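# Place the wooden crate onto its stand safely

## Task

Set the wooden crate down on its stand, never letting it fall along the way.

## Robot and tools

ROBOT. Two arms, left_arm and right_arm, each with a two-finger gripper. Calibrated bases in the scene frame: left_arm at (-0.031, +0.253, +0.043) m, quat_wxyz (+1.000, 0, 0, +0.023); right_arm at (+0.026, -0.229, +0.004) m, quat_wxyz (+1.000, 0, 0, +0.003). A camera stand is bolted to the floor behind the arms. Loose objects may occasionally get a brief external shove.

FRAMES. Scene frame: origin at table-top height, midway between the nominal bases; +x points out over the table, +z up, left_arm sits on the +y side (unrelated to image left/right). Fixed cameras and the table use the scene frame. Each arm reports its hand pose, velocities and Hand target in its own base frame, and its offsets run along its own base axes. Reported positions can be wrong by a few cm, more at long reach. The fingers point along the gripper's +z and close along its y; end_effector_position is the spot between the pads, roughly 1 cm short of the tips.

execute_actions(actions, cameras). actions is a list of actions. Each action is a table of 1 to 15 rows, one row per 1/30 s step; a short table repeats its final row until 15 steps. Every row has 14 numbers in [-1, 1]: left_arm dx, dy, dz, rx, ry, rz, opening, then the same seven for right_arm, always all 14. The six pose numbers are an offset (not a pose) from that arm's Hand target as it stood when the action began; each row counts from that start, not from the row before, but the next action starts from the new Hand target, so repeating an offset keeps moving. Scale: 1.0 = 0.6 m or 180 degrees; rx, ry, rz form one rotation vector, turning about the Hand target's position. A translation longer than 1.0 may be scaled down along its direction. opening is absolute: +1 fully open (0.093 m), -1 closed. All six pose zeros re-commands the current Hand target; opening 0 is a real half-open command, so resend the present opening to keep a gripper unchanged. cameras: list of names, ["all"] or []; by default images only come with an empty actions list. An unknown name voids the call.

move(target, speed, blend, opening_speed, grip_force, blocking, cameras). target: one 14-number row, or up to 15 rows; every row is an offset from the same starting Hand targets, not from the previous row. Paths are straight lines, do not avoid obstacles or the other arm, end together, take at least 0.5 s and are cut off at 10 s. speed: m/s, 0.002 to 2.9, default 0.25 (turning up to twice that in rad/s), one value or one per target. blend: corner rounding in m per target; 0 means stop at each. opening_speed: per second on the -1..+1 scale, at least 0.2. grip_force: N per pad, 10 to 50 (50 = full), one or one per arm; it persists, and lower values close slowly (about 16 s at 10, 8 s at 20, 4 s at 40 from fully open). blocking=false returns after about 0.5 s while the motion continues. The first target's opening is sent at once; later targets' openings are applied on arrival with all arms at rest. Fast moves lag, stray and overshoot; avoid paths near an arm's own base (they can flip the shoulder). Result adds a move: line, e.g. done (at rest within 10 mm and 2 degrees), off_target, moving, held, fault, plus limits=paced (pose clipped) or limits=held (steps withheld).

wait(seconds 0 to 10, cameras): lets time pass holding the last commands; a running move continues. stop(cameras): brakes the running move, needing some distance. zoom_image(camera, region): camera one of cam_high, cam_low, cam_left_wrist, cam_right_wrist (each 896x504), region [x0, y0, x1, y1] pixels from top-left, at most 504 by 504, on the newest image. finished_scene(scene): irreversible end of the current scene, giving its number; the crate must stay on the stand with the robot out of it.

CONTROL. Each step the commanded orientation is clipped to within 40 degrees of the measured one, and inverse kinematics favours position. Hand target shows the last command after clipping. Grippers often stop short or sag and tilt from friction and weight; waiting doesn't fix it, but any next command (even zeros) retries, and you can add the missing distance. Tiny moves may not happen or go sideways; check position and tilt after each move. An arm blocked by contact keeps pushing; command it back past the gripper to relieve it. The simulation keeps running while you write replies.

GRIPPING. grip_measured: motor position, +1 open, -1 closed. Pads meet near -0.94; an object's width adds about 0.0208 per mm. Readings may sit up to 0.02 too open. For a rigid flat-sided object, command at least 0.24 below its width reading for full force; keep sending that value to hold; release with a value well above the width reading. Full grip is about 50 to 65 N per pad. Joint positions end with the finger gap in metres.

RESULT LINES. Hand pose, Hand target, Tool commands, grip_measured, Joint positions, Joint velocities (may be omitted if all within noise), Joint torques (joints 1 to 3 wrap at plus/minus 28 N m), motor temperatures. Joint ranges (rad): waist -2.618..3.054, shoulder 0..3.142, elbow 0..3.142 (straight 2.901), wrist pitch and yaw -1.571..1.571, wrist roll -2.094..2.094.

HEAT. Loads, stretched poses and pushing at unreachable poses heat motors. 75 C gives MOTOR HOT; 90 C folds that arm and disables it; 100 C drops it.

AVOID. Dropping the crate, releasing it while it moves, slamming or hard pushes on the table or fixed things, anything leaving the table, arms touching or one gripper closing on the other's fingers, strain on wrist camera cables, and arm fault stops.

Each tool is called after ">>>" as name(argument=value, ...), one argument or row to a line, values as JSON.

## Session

>>> execute_actions(
  actions=[],
)

>>> zoom_image(
  camera="cam_high",
  region=[300, 150, 540, 390],
)

>>> zoom_image(
  camera="cam_low",
  region=[360, 30, 720, 310],
)

Scene clock: 0.00 s.
left_arm: end_effector_position=(+0.2379, -0.0965, +0.2552) grip_measured=+1.000 end_effector_quat_wxyz=(+0.483, +0.170, +0.841, -0.175) | right_arm: end_effector_position=(+0.2057, +0.0933, +0.2735) grip_measured=+1.000 end_effector_quat_wxyz=(+0.483, -0.209, +0.829, +0.191)
Joint positions: left_arm=[-0.172 0.677 0.814 -0.66 0.328 0.036 0.093] | right_arm=[0.07 0.606 0.888 -0.831 -0.486 -0.148 0.093]
Joint velocities: within noise
Joint torques (N m): no reading
Motor temperatures (°C): left_arm=[27 32 36 31 25 28 26] | right_arm=[34 29 37 28 43 26 28]
Heat: left arm: 36 °C; right arm: 43 °C.
Hand target: left_arm +0.2395, -0.0970, +0.2647; +0.495, +0.172, +0.834, -0.175 | right_arm +0.2060, +0.0933, +0.2774; +0.487, -0.210, +0.826, +0.191
Tool commands: left_gripper/opening=+1.0 right_gripper/opening=+1.0

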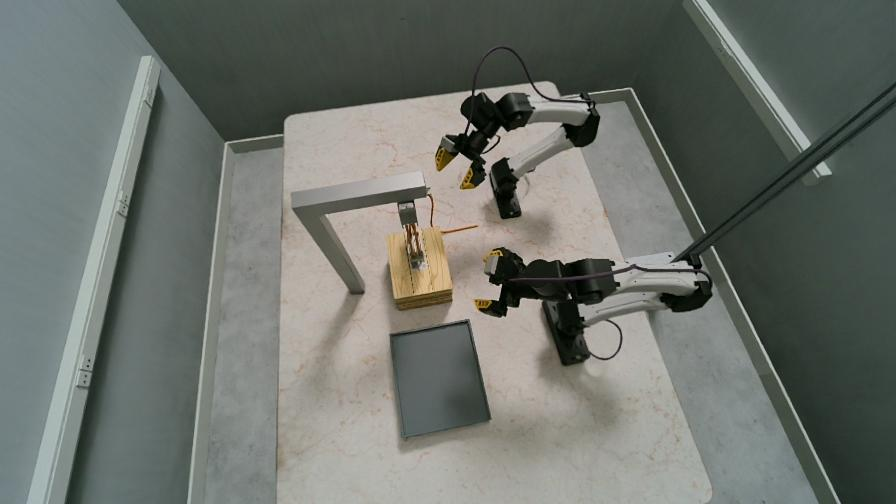

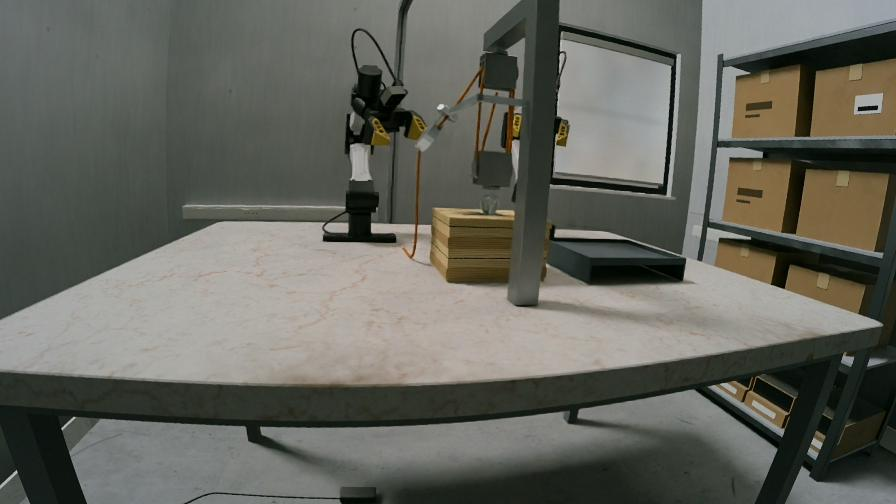

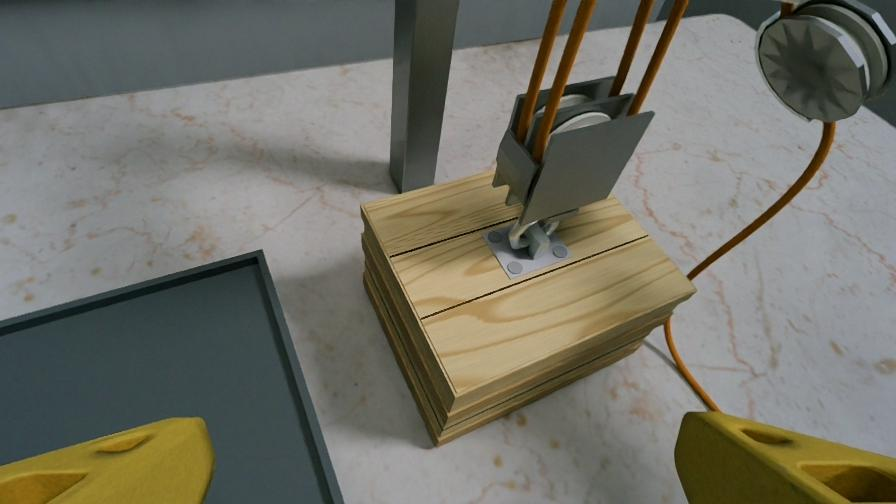

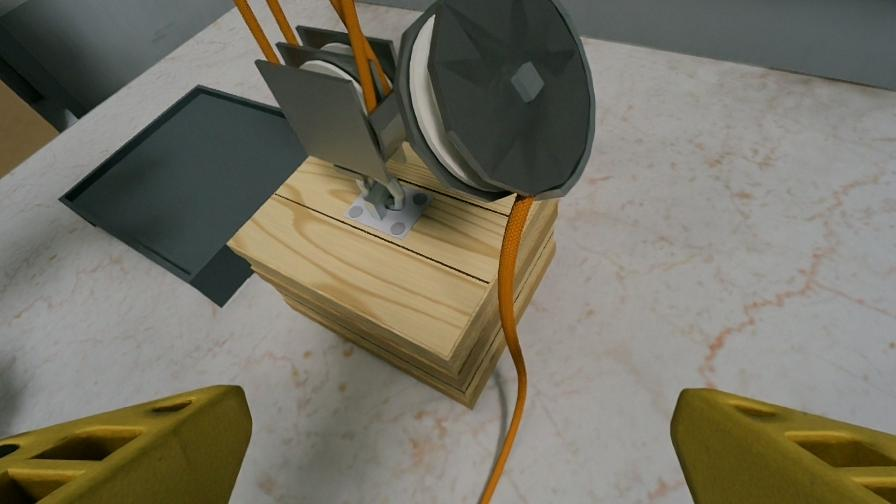

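Scaled by 2.100 from the camera's 896x504 image, which has a finer 1280x720 frame.

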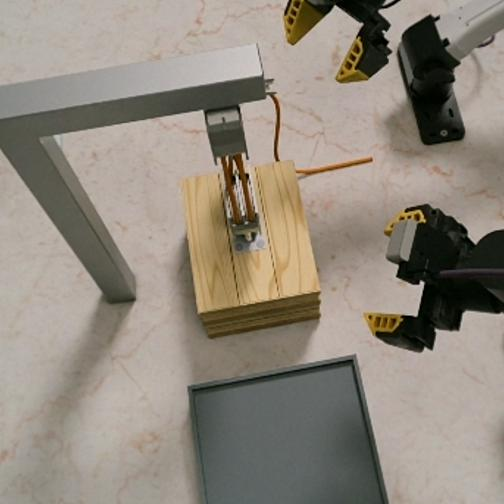

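Scaled by 1.400 from the camera's 896x504 image, which has a finer 1280x720 frame.

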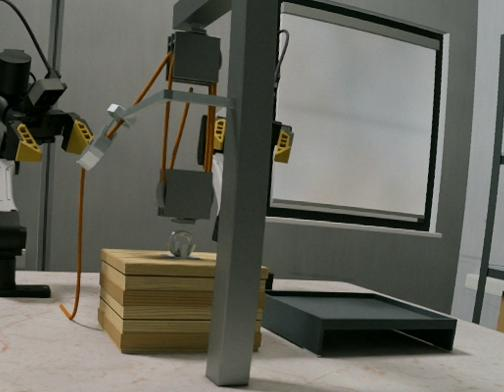

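>>> move(
  target=[
    [0,0.25,0.0,0,0,0,0,-0.06,-0.08,-0.05,0,0,0,1],
    [0,0.528,-0.2,0.0647,0.0866,0.1238,0,0.06,-0.02,-0.22,0.0614,-0.153,0.0944,1],
  ],
  cameras=["all"],
  speed=0.25,
  blend=[0.02,0],
)

Scene clock: 30.73 s.
left_arm: end_effector_position=(+0.2385, +0.2158, +0.1455) grip_measured=+0.003 end_effector_quat_wxyz=(+0.381, +0.033, +0.924, -0.019) | right_arm: end_effector_position=(+0.2434, +0.0802, +0.1463) grip_measured=+1.000 end_effector_quat_wxyz=(+0.643, -0.326, +0.633, +0.282)
Joint positions: left_arm=[1.082 1.42 1.018 -0.798 0.706 1.016 0.045] | right_arm=[-0.353 1.245 0.007 1.197 -1.241 -0.102 0.093]
Joint torques (N m): left_arm=[0.05 -4.49 6.34 1.39 0.37 -0.05] | right_arm=[0.08 -0.84 3.58 1.84 0 0.03]
Motor temperatures (°C): left_arm=[27 31 40 37 25 28 26] | right_arm=[34 29 40 32 42 26 28]
Heat: left arm: 40 °C; right arm: 42 °C.
Hand target: left_arm +0.2394, +0.2198, +0.1447; +0.383, +0.032, +0.923, -0.013 | right_arm +0.2420, +0.0813, +0.1455; +0.653, -0.320, +0.625, +0.282
Off the commanded pose: left_arm 0.004 m, 1 deg | right_arm 0.002 m, 2 deg.
joint sent to its limit (right arm) — joint 3 (elbow), lower limit, where the elbow is as bent as it goes. The joint targets still meet the commanded pose.
move: done

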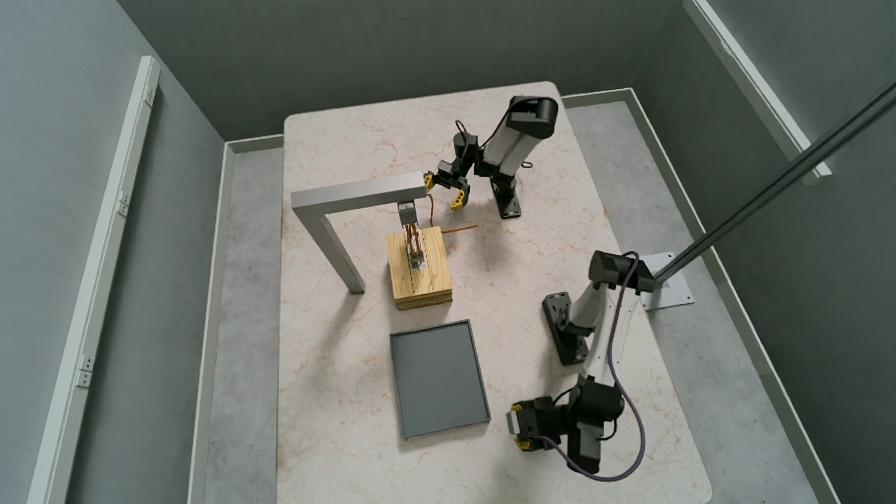

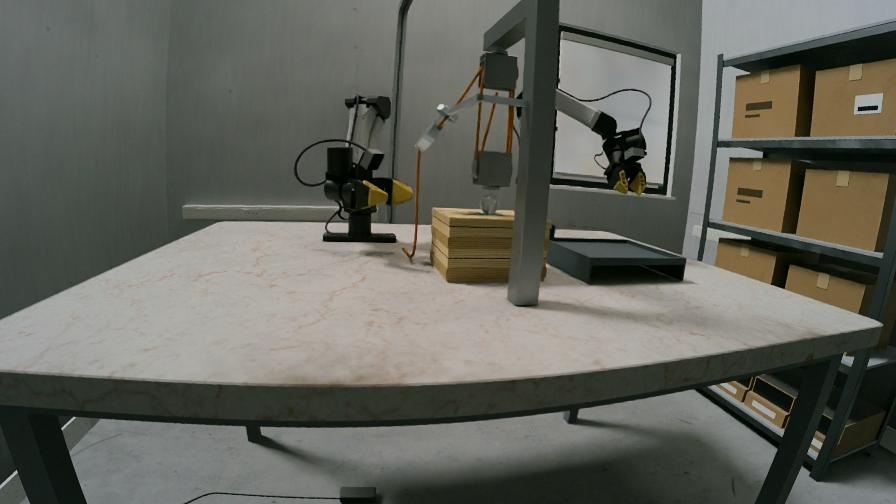

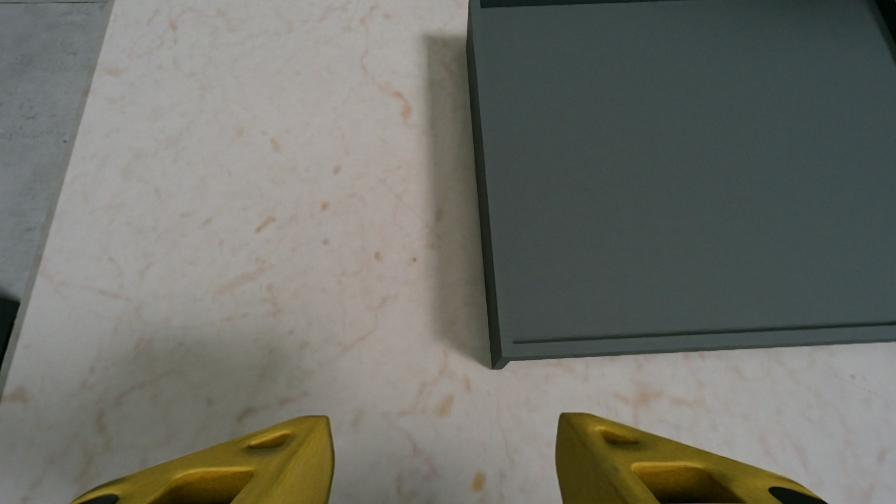

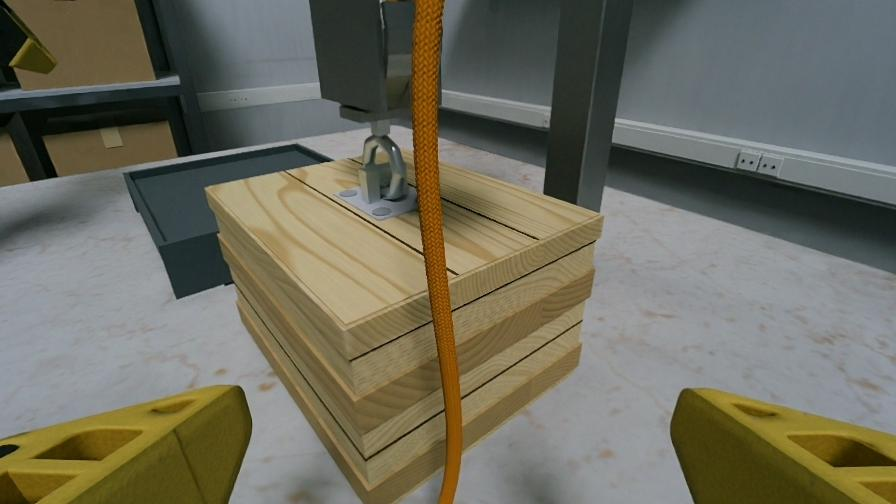

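>>> move(
  target=[0.037,-0.058,-0.125,0,0,0.017,-0.3,0.06,0.07,0.02,0,0,0,1],
  cameras=["cam_left_wrist","cam_right_wrist","cam_low"],
  speed=0.12,
)

Scene clock: 34.87 s.
left_arm: end_effector_position=(+0.2580, +0.1829, +0.0641) grip_measured=-0.297 end_effector_quat_wxyz=(+0.374, +0.001, +0.927, -0.016) | right_arm: end_effector_position=(+0.2725, +0.1233, +0.1504) grip_measured=+1.000 end_effector_quat_wxyz=(+0.643, -0.318, +0.634, +0.288)
Joint positions: left_arm=[0.927 1.42 0.665 -0.317 0.61 0.769 0.031] | right_arm=[-0.044 1.375 0.076 1.285 -0.931 -0.054 0.093]
Joint torques (N m): left_arm=[-0.83 -5.96 5.91 1.7 0.27 -0.06] | right_arm=[0.2 -1.69 5.52 2.06 0.13 0.03]
Heat: left arm: 41 °C; right arm: 42 °C.
Hand target: left_arm +0.2617, +0.1850, +0.0697; +0.383, +0.007, +0.924, -0.003 | right_arm +0.2780, +0.1233, +0.1575; +0.653, -0.320, +0.626, +0.282
Off the commanded pose: left_arm 0.007 m, 2 deg | right_arm 0.009 m, 2 deg.
move: done
Images, in order (width x height): cam_low 896x504, cam_left_wrist 896x504, cam_right_wrist 896x504.

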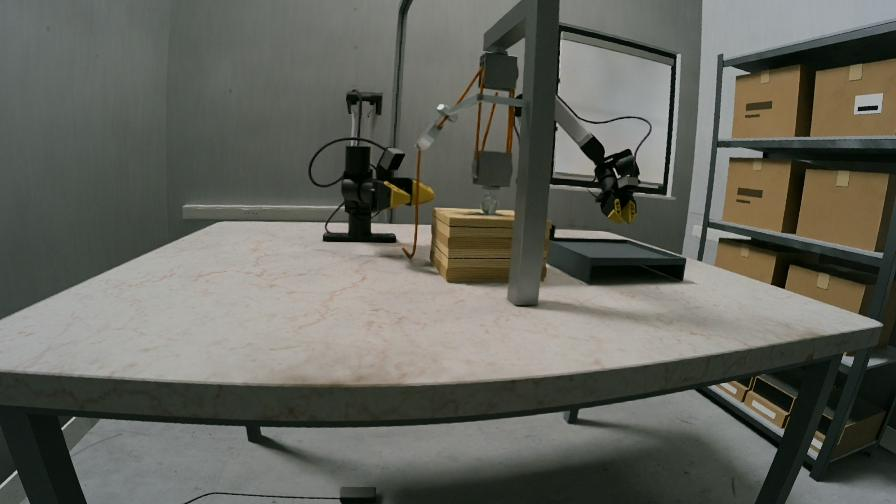

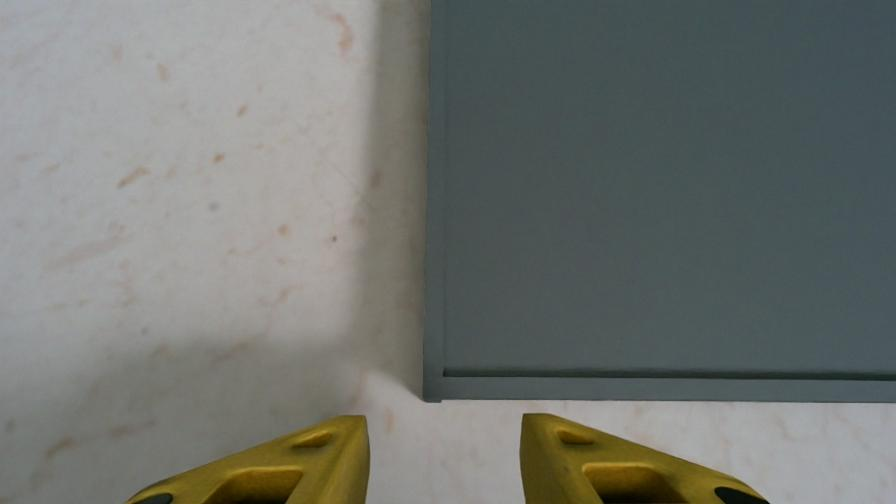

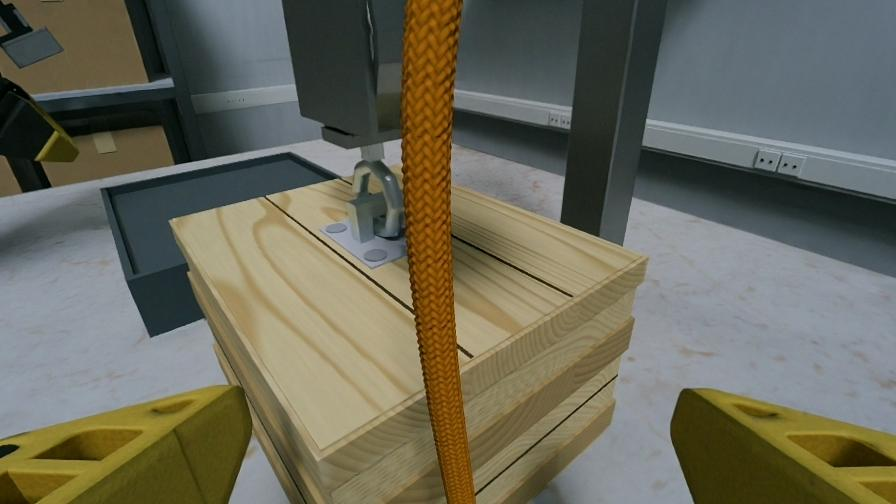

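>>> move(
  target=[
    [0.025,0.012,-0.065,0,0,0.0,-0.3,0.02,0.022,-0.005,0,0,0,1],
    [0.025,0.012,-0.065,0,0,0.0,-0.3,0.02,0.022,-0.005,0,0,0,-1],
  ],
  cameras=["cam_left_wrist","cam_right_wrist","cam_low"],
  speed=0.1,
  opening_speed=1.2,
)

Scene clock: 40.67 s.
left_arm: end_effector_position=(+0.2736, +0.1906, +0.0309) grip_measured=-0.297 end_effector_quat_wxyz=(+0.380, +0.005, +0.925, -0.009) | right_arm: end_effector_position=(+0.2846, +0.1356, +0.1477) grip_measured=-0.950 end_effector_quat_wxyz=(+0.643, -0.318, +0.635, +0.288)
Joint positions: left_arm=[0.896 1.564 0.62 -0.09 0.595 0.738 0.031] | right_arm=[0.03 1.464 0.114 1.336 -0.856 -0.054 0]
Joint torques (N m): left_arm=[-0.77 -4.57 5.46 1.78 0.28 -0.08] | right_arm=[0.31 -2.17 5.34 2.1 0.13 0.01]
Heat: left arm: 41 °C; right arm: 42 °C.
Hand target: left_arm +0.2766, +0.1922, +0.0307; +0.383, +0.007, +0.924, -0.003 | right_arm +0.2900, +0.1365, +0.1546; +0.653, -0.320, +0.625, +0.282
Off the commanded pose: left_arm 0.004 m, 1 deg | right_arm 0.009 m, 2 deg.
move: done
Images, in order (width x height): cam_low 896x504, cam_left_wrist 896x504, cam_right_wrist 896x504.

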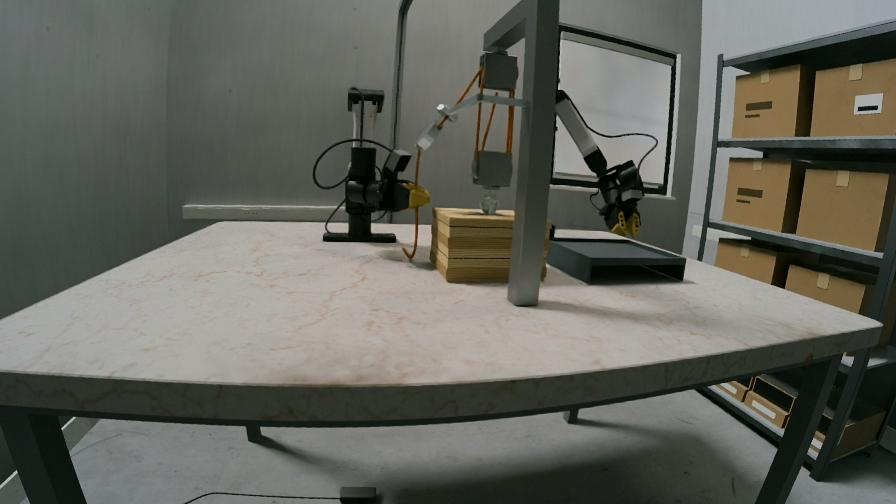

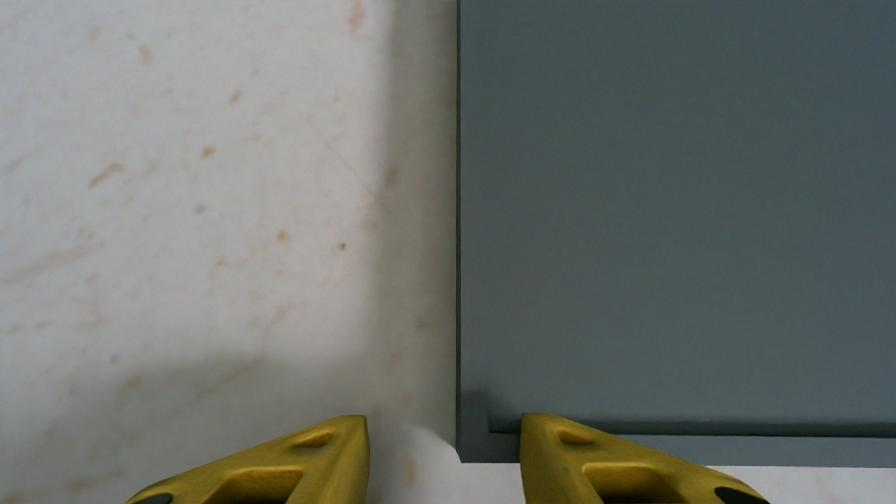

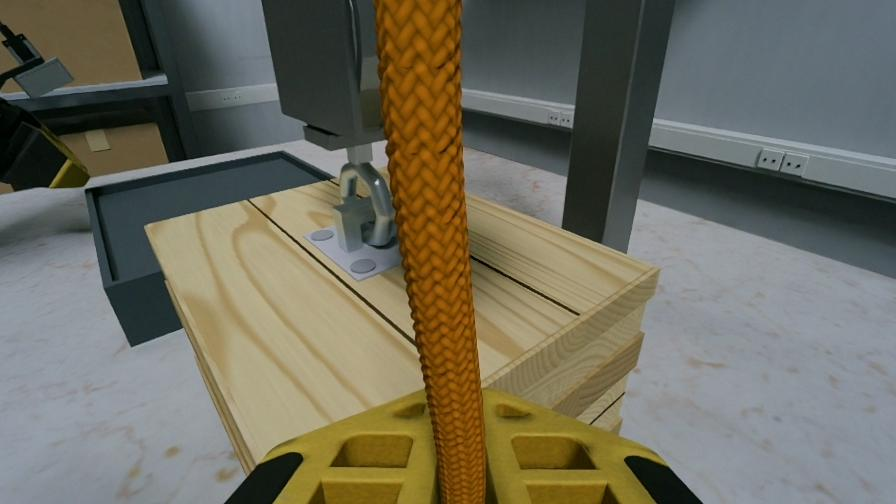

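>>> move(
  target=[
    [0.037,-0.014,-0.045,0,0,0.0,-0.3,-0.03,-0.15,-0.03,0,0,-0.05,-1],
    [0.037,-0.014,-0.045,0,0,0.0,-1,-0.03,-0.15,-0.03,0,0,-0.05,-1],
  ],
  cameras=["cam_left_wrist","cam_high","cam_low"],
  speed=0.1,
  opening_speed=1.0,
)

Scene clock: 45.30 s.
left_arm: end_effector_position=(+0.3053, +0.1845, +0.0150) grip_measured=-0.923 end_effector_quat_wxyz=(+0.401, +0.014, +0.916, -0.004) | right_arm: end_effector_position=(+0.2704, +0.0659, +0.1519) grip_measured=-0.963 end_effector_quat_wxyz=(+0.672, -0.319, +0.620, +0.249)
Joint positions: left_arm=[0.802 1.678 0.602 0.137 0.571 0.641 0.001] | right_arm=[-0.356 1.501 0.063 1.511 -1.185 -0.054 0]
Joint torques (N m): left_arm=[-0.1 -4.55 4.23 1.57 -0.05 0.05] | right_arm=[-4.93 0.95 -0.12 1.91 0.62 0.01]
Heat: left arm: 41 °C; right arm: 42 °C.
Hand target: left_arm +0.2989, +0.1839, +0.0037; +0.383, +0.007, +0.924, -0.003 | right_arm +0.2721, +0.0465, +0.1365; +0.673, -0.270, +0.649, +0.230
Off the commanded pose: left_arm 0.013 m, 2 deg | right_arm 0.025 m, 7 deg.
move: off_target (left_arm, right_arm); target 2's new opening was sent with left_arm's hand 0.013 m and 2 deg from that target
Images, in order (width x height): cam_high 896x504, cam_low 896x504, cam_left_wrist 896x504.

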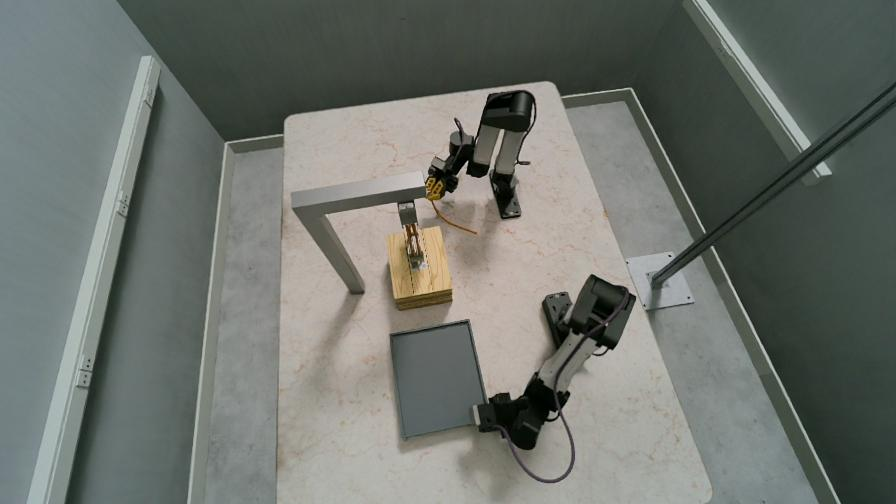

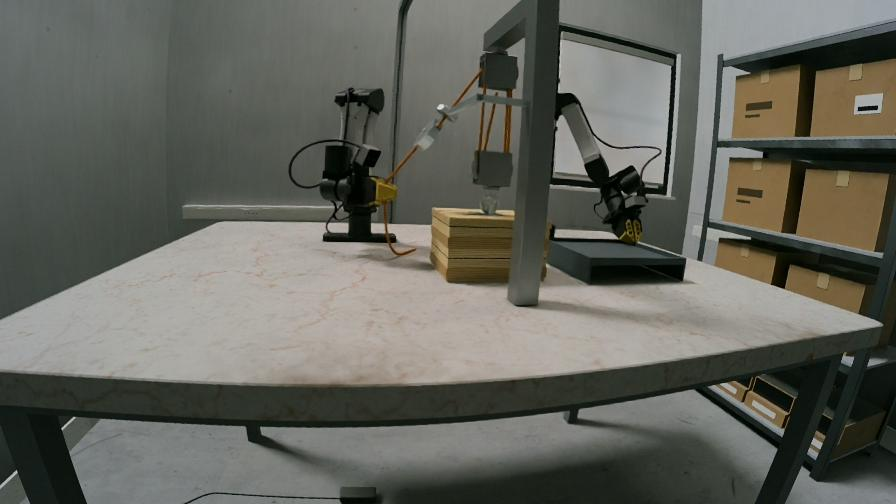

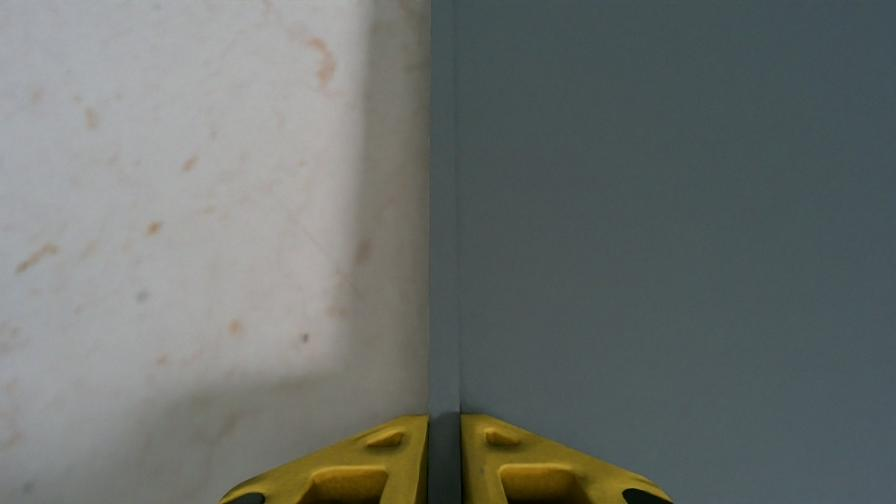

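>>> move(
  target=[
    [0,0,0.013,0,0,0,-1,0.01,-0.195,-0.013,0,0,-0.07,-1],
    [0,0,0.013,0,0,0,-1,0.01,-0.495,0.006,0,0,-0.2,-1],
    [0,0,0.013,0,0,0,-1,0.01,-0.91,0.046,0,0,-0.28,-1],
  ],
  cameras=["cam_high","cam_low","cam_left_wrist"],
  speed=0.1,
  blend=[0.03,0.03,0],
)

>>> zoom_image(
  camera="cam_high",
  region=[340, 190, 540, 450],
)

Scene clock: 54.77 s.
left_arm: end_effector_position=(+0.3052, +0.1844, +0.0149) grip_measured=-0.934 end_effector_quat_wxyz=(+0.401, +0.014, +0.916, -0.004) | right_arm: end_effector_position=(+0.2995, -0.3814, +0.1677) grip_measured=-0.963 end_effector_quat_wxyz=(+0.713, -0.178, +0.678, +0.016)
Joint positions: left_arm=[0.802 1.678 0.602 0.136 0.571 0.641 0] | right_arm=[-1.259 2.33 1.326 1.487 -1.534 0.248 0]
Joint torques (N m): left_arm=[-0.12 -7.04 5.24 1.14 -0.03 0.04] | right_arm=[-10.96 -5.18 9.01 0.19 3.39 0.55]
Heat: left arm: 41 °C; right arm: 44 °C.
Hand target: left_arm +0.2988, +0.1839, +0.0115; +0.383, +0.007, +0.924, -0.003 | right_arm +0.2781, -0.4995, +0.1643; +0.707, +0.032, +0.702, -0.079
Off the commanded pose: left_arm 0.007 m, 2 deg | right_arm 0.120 m, 27 deg.
move: off_target (right_arm)
Images, in order (width x height): cam_high 896x504, cam_low 896x504, cam_left_wrist 896x504.

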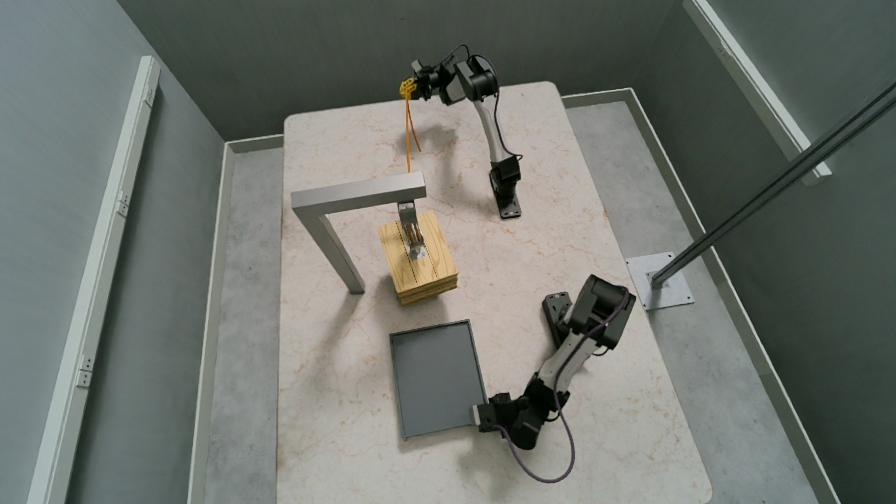

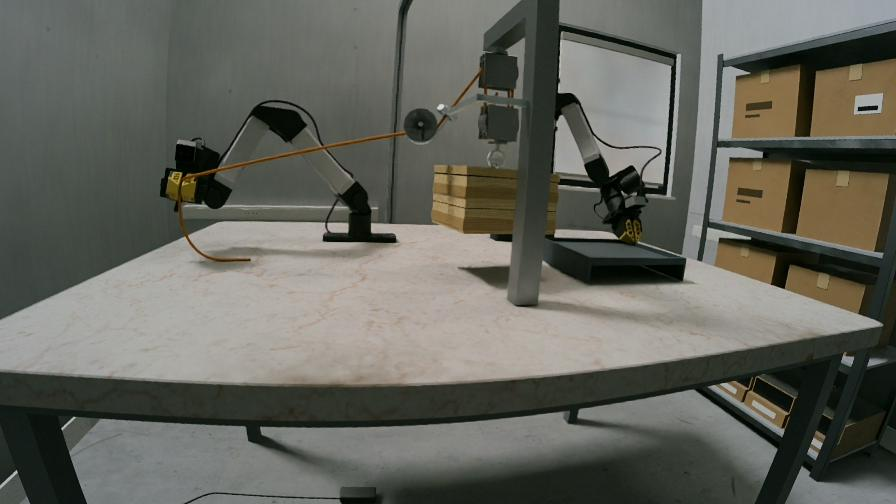

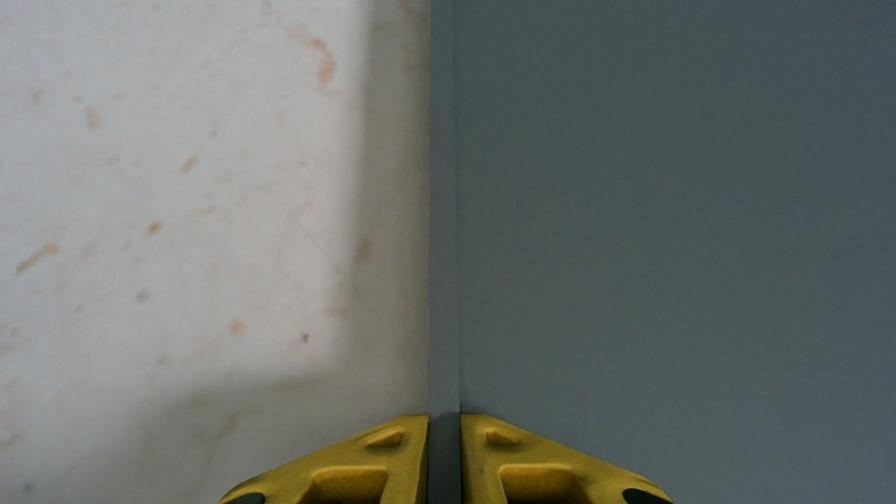

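Scaled by 1.938 from the camera's 896x504 image, which has a finer 1280x720 frame.

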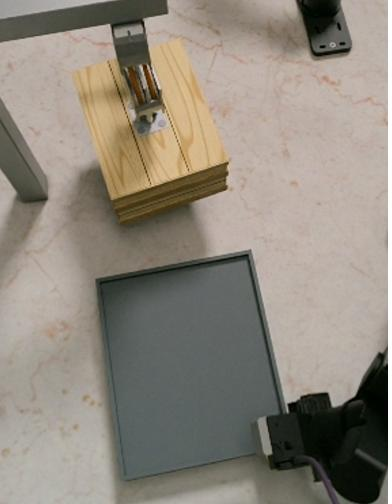

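>>> move(
  target=[
    [-0.045,-0.25,0.01,0,0,0.02,-1,0,0,0,0,0,0,-1],
    [-0.055,-0.42,0.01,0,0,0.033,-1,0,0,0,0,0,0,-1],
  ],
  cameras=["cam_high","cam_low","cam_left_wrist"],
  speed=0.09,
  blend=[0.03,0],
)

>>> zoom_image(
  camera="cam_high",
  region=[340, 190, 500, 350],
)

Scene clock: 61.37 s.
left_arm: end_effector_position=(+0.2620, -0.0604, +0.0141) grip_measured=-0.935 end_effector_quat_wxyz=(+0.383, -0.042, +0.923, +0.028) | right_arm: end_effector_position=(+0.3004, -0.3870, +0.1660) grip_measured=-0.963 end_effector_quat_wxyz=(+0.713, -0.171, +0.680, +0.022)
Joint positions: left_arm=[-0.479 1.221 0.232 0.111 -0.409 -0.42 0] | right_arm=[-1.261 2.351 1.356 1.487 -1.534 0.276 0]
Joint torques (N m): left_arm=[-1.4 -1.84 7.65 1.65 -0.16 -0.14] | right_arm=[-10.56 -5.78 8.54 0.28 3.37 0.48]
Motor temperatures (°C): left_arm=[27 33 41 35 25 28 27] | right_arm=[38 30 41 31 47 26 29]
Heat: left arm: 41 °C; right arm: 47 °C.
Hand target: left_arm +0.2659, -0.0682, +0.0176; +0.383, -0.041, +0.923, +0.017 | right_arm +0.2781, -0.4995, +0.1641; +0.707, +0.032, +0.702, -0.078
Off the commanded pose: left_arm 0.009 m, 1 deg | right_arm 0.115 m, 26 deg.
move: off_target (right_arm)
Images, in order (width x height): cam_high 896x504, cam_low 896x504, cam_left_wrist 896x504.

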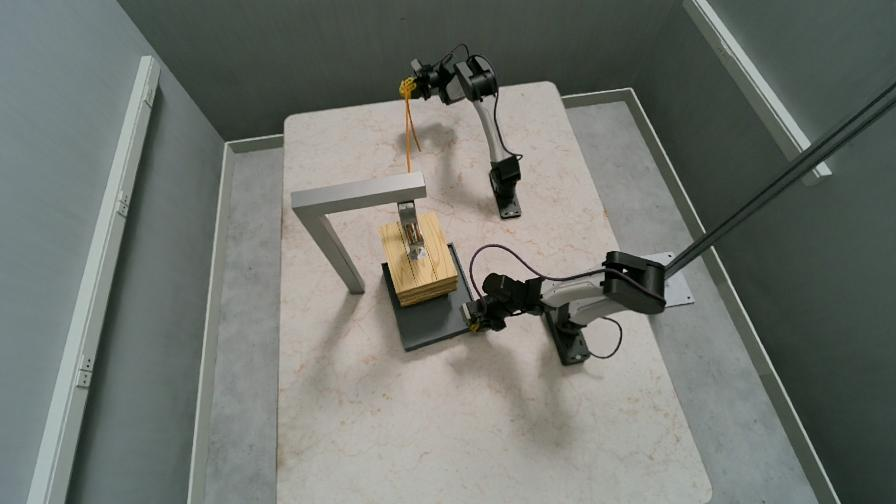

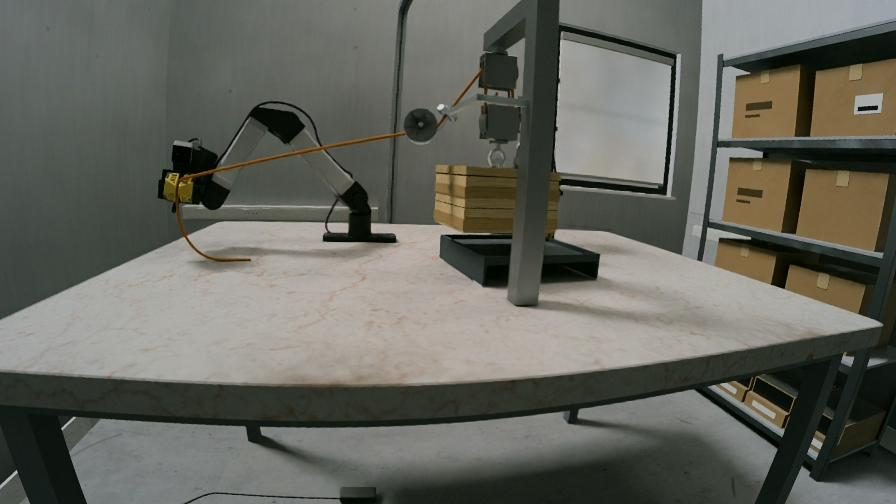

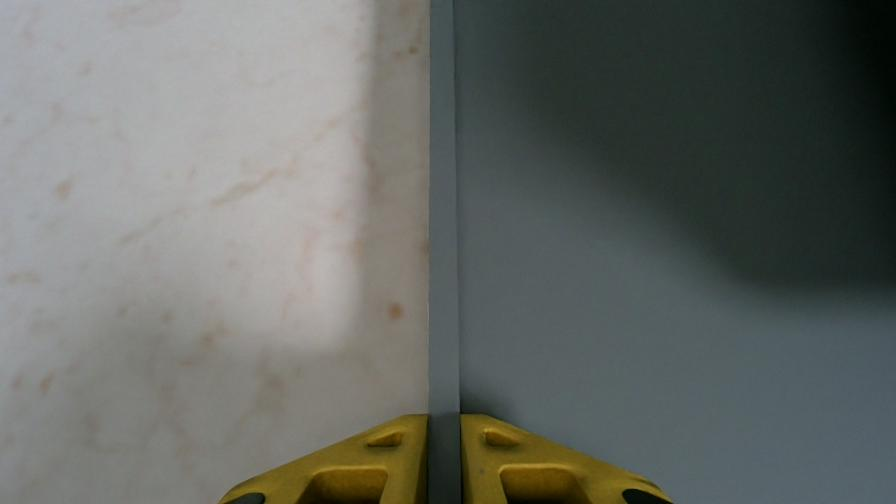

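Scaled by 3.150 from the camera's 896x504 image, which has a finer 1280x720 frame.

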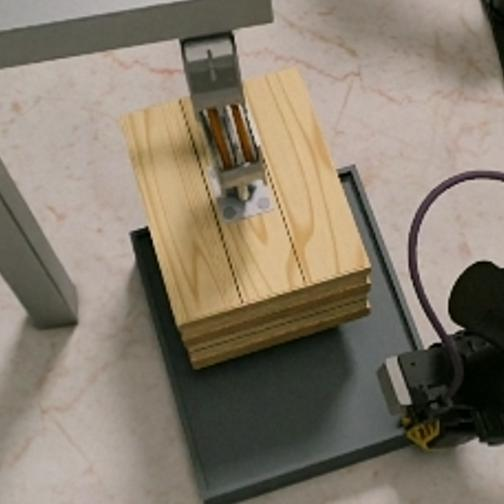

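>>> move(
  target=[
    [0.028,-0.12,0.0,0,0,0.0,-1,0,0,0,0,0,0,-1],
  ],
  cameras=["cam_high","cam_left_wrist"],
  speed=0.07,
)

>>> zoom_image(
  camera="cam_high",
  region=[340, 190, 500, 350],
)

Scene clock: 64.23 s.
left_arm: end_effector_position=(+0.2793, -0.1267, +0.0152) grip_measured=-0.935 end_effector_quat_wxyz=(+0.384, -0.052, +0.921, +0.033) | right_arm: end_effector_position=(+0.3000, -0.3873, +0.1660) grip_measured=-0.963 end_effector_quat_wxyz=(+0.713, -0.171, +0.680, +0.022)
Joint positions: left_arm=[-0.729 1.494 0.453 0.047 -0.575 -0.667 0] | right_arm=[-1.263 2.351 1.356 1.487 -1.534 0.276 0]
Joint torques (N m): left_arm=[-1.57 -3.37 7.41 1.62 -0.11 0.05] | right_arm=[-10.48 -5.76 8.58 0.28 3.37 0.48]
Heat: left arm: 41 °C; right arm: 48 °C.
Hand target: left_arm +0.2827, -0.1401, +0.0175; +0.383, -0.041, +0.923, +0.017 | right_arm +0.2780, -0.4996, +0.1641; +0.707, +0.032, +0.702, -0.079
Off the commanded pose: left_arm 0.014 m, 2 deg | right_arm 0.114 m, 26 deg.
move: off_target (left_arm, right_arm)
Images, in order (width x height): cam_high 896x504, cam_left_wrist 896x504.

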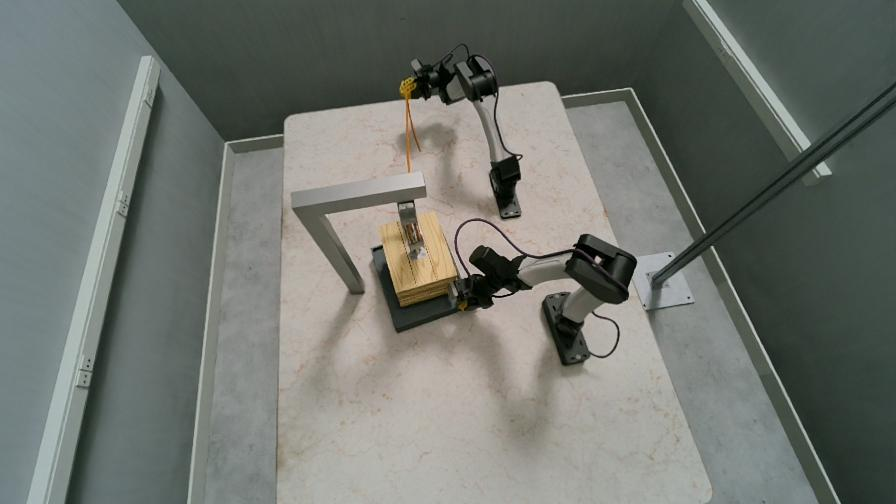

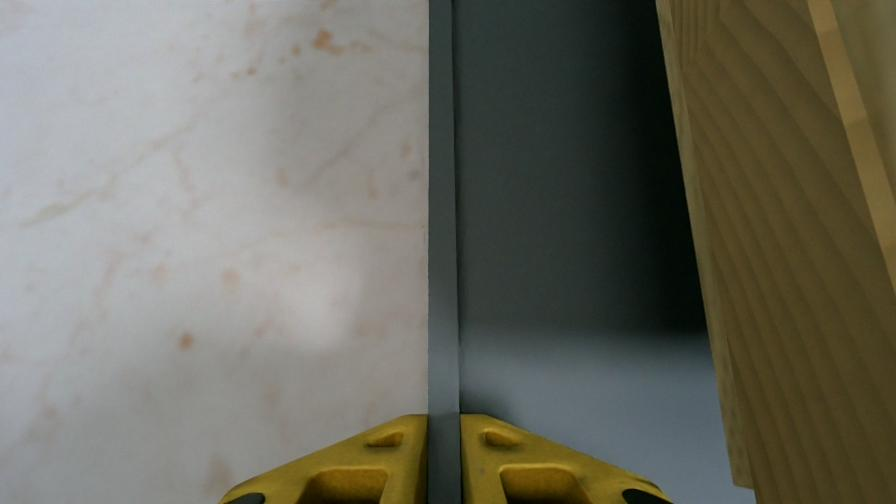

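Scaled by 3.150 from the camera's 896x504 image, which has a finer 1280x720 frame.

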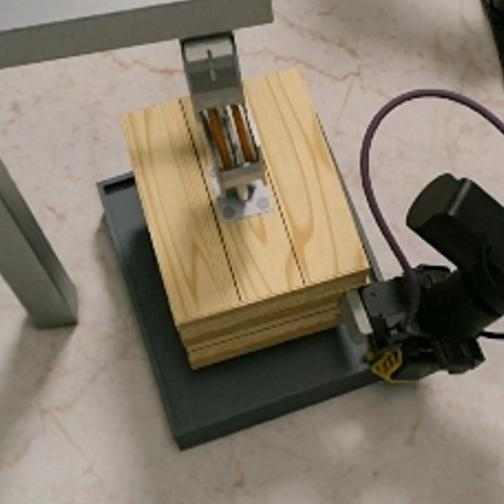

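>>> move(
  target=[
    [-0.028,-0.01,0.0,0,0,0.0,-1,0,0,0,0,0,0,-1],
    [-0.028,-0.042,0.0,0,0,0.0,-1,0,0,0,0,0,0,-1],
  ],
  cameras=["cam_high","cam_left_wrist"],
  speed=0.05,
  blend=[0.01,0],
)

>>> zoom_image(
  camera="cam_high",
  region=[340, 190, 500, 350],
)

Scene clock: 66.57 s.
left_arm: end_effector_position=(+0.2637, -0.1450, +0.0155) grip_measured=-0.935 end_effector_quat_wxyz=(+0.387, -0.063, +0.919, +0.041) | right_arm: end_effector_position=(+0.3000, -0.3873, +0.1660) grip_measured=-0.963 end_effector_quat_wxyz=(+0.713, -0.171, +0.680, +0.022)
Joint positions: left_arm=[-0.853 1.524 0.495 -0.053 -0.66 -0.82 0] | right_arm=[-1.263 2.351 1.356 1.487 -1.534 0.276 0]
Joint torques (N m): left_arm=[-2.39 -3.58 7.79 1.55 0 0.26] | right_arm=[-10.48 -5.75 8.58 0.28 3.37 0.47]
Heat: left arm: 42 °C; right arm: 49 °C.
Hand target: left_arm +0.2659, -0.1654, +0.0175; +0.383, -0.041, +0.923, +0.017 | right_arm +0.2780, -0.4996, +0.1641; +0.707, +0.032, +0.702, -0.079
Off the commanded pose: left_arm 0.021 m, 4 deg | right_arm 0.114 m, 26 deg.
move: off_target (left_arm, right_arm); blend cut to 0.0087 m at target 1
Images, in order (width x height): cam_high 896x504, cam_left_wrist 896x504.

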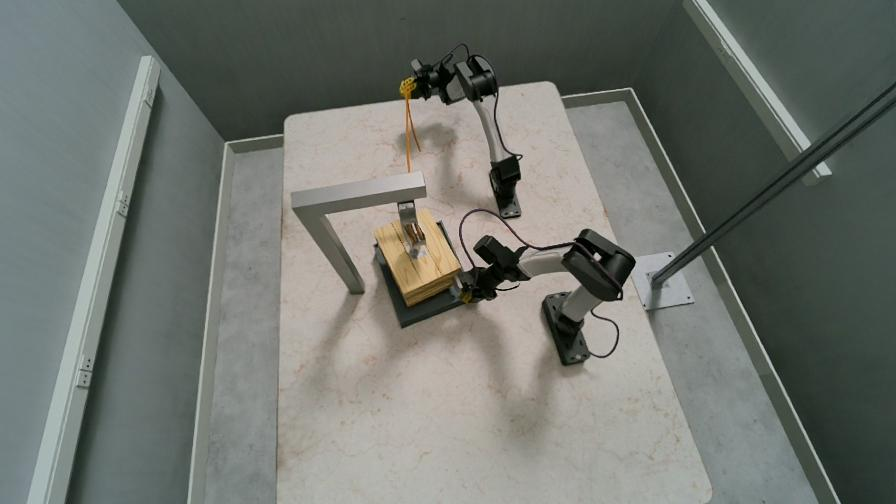

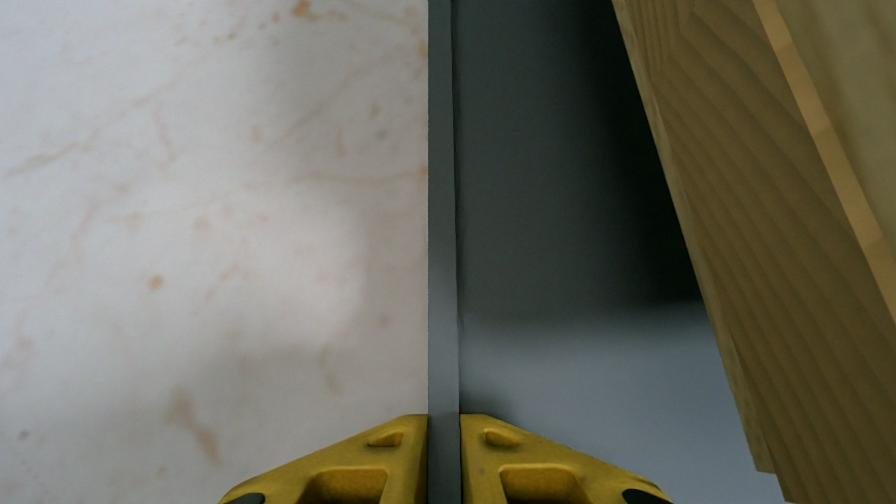

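Scaled by 3.150 from the camera's 896x504 image, which has a finer 1280x720 frame.

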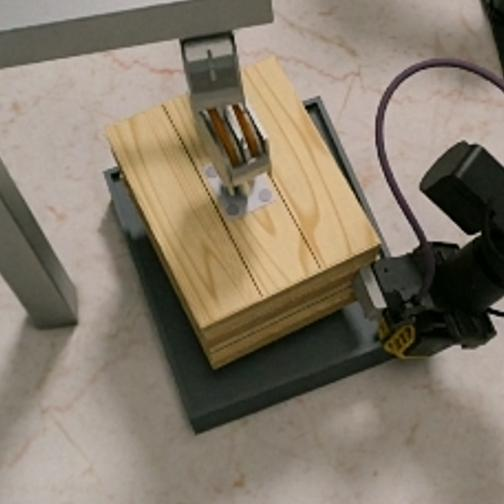

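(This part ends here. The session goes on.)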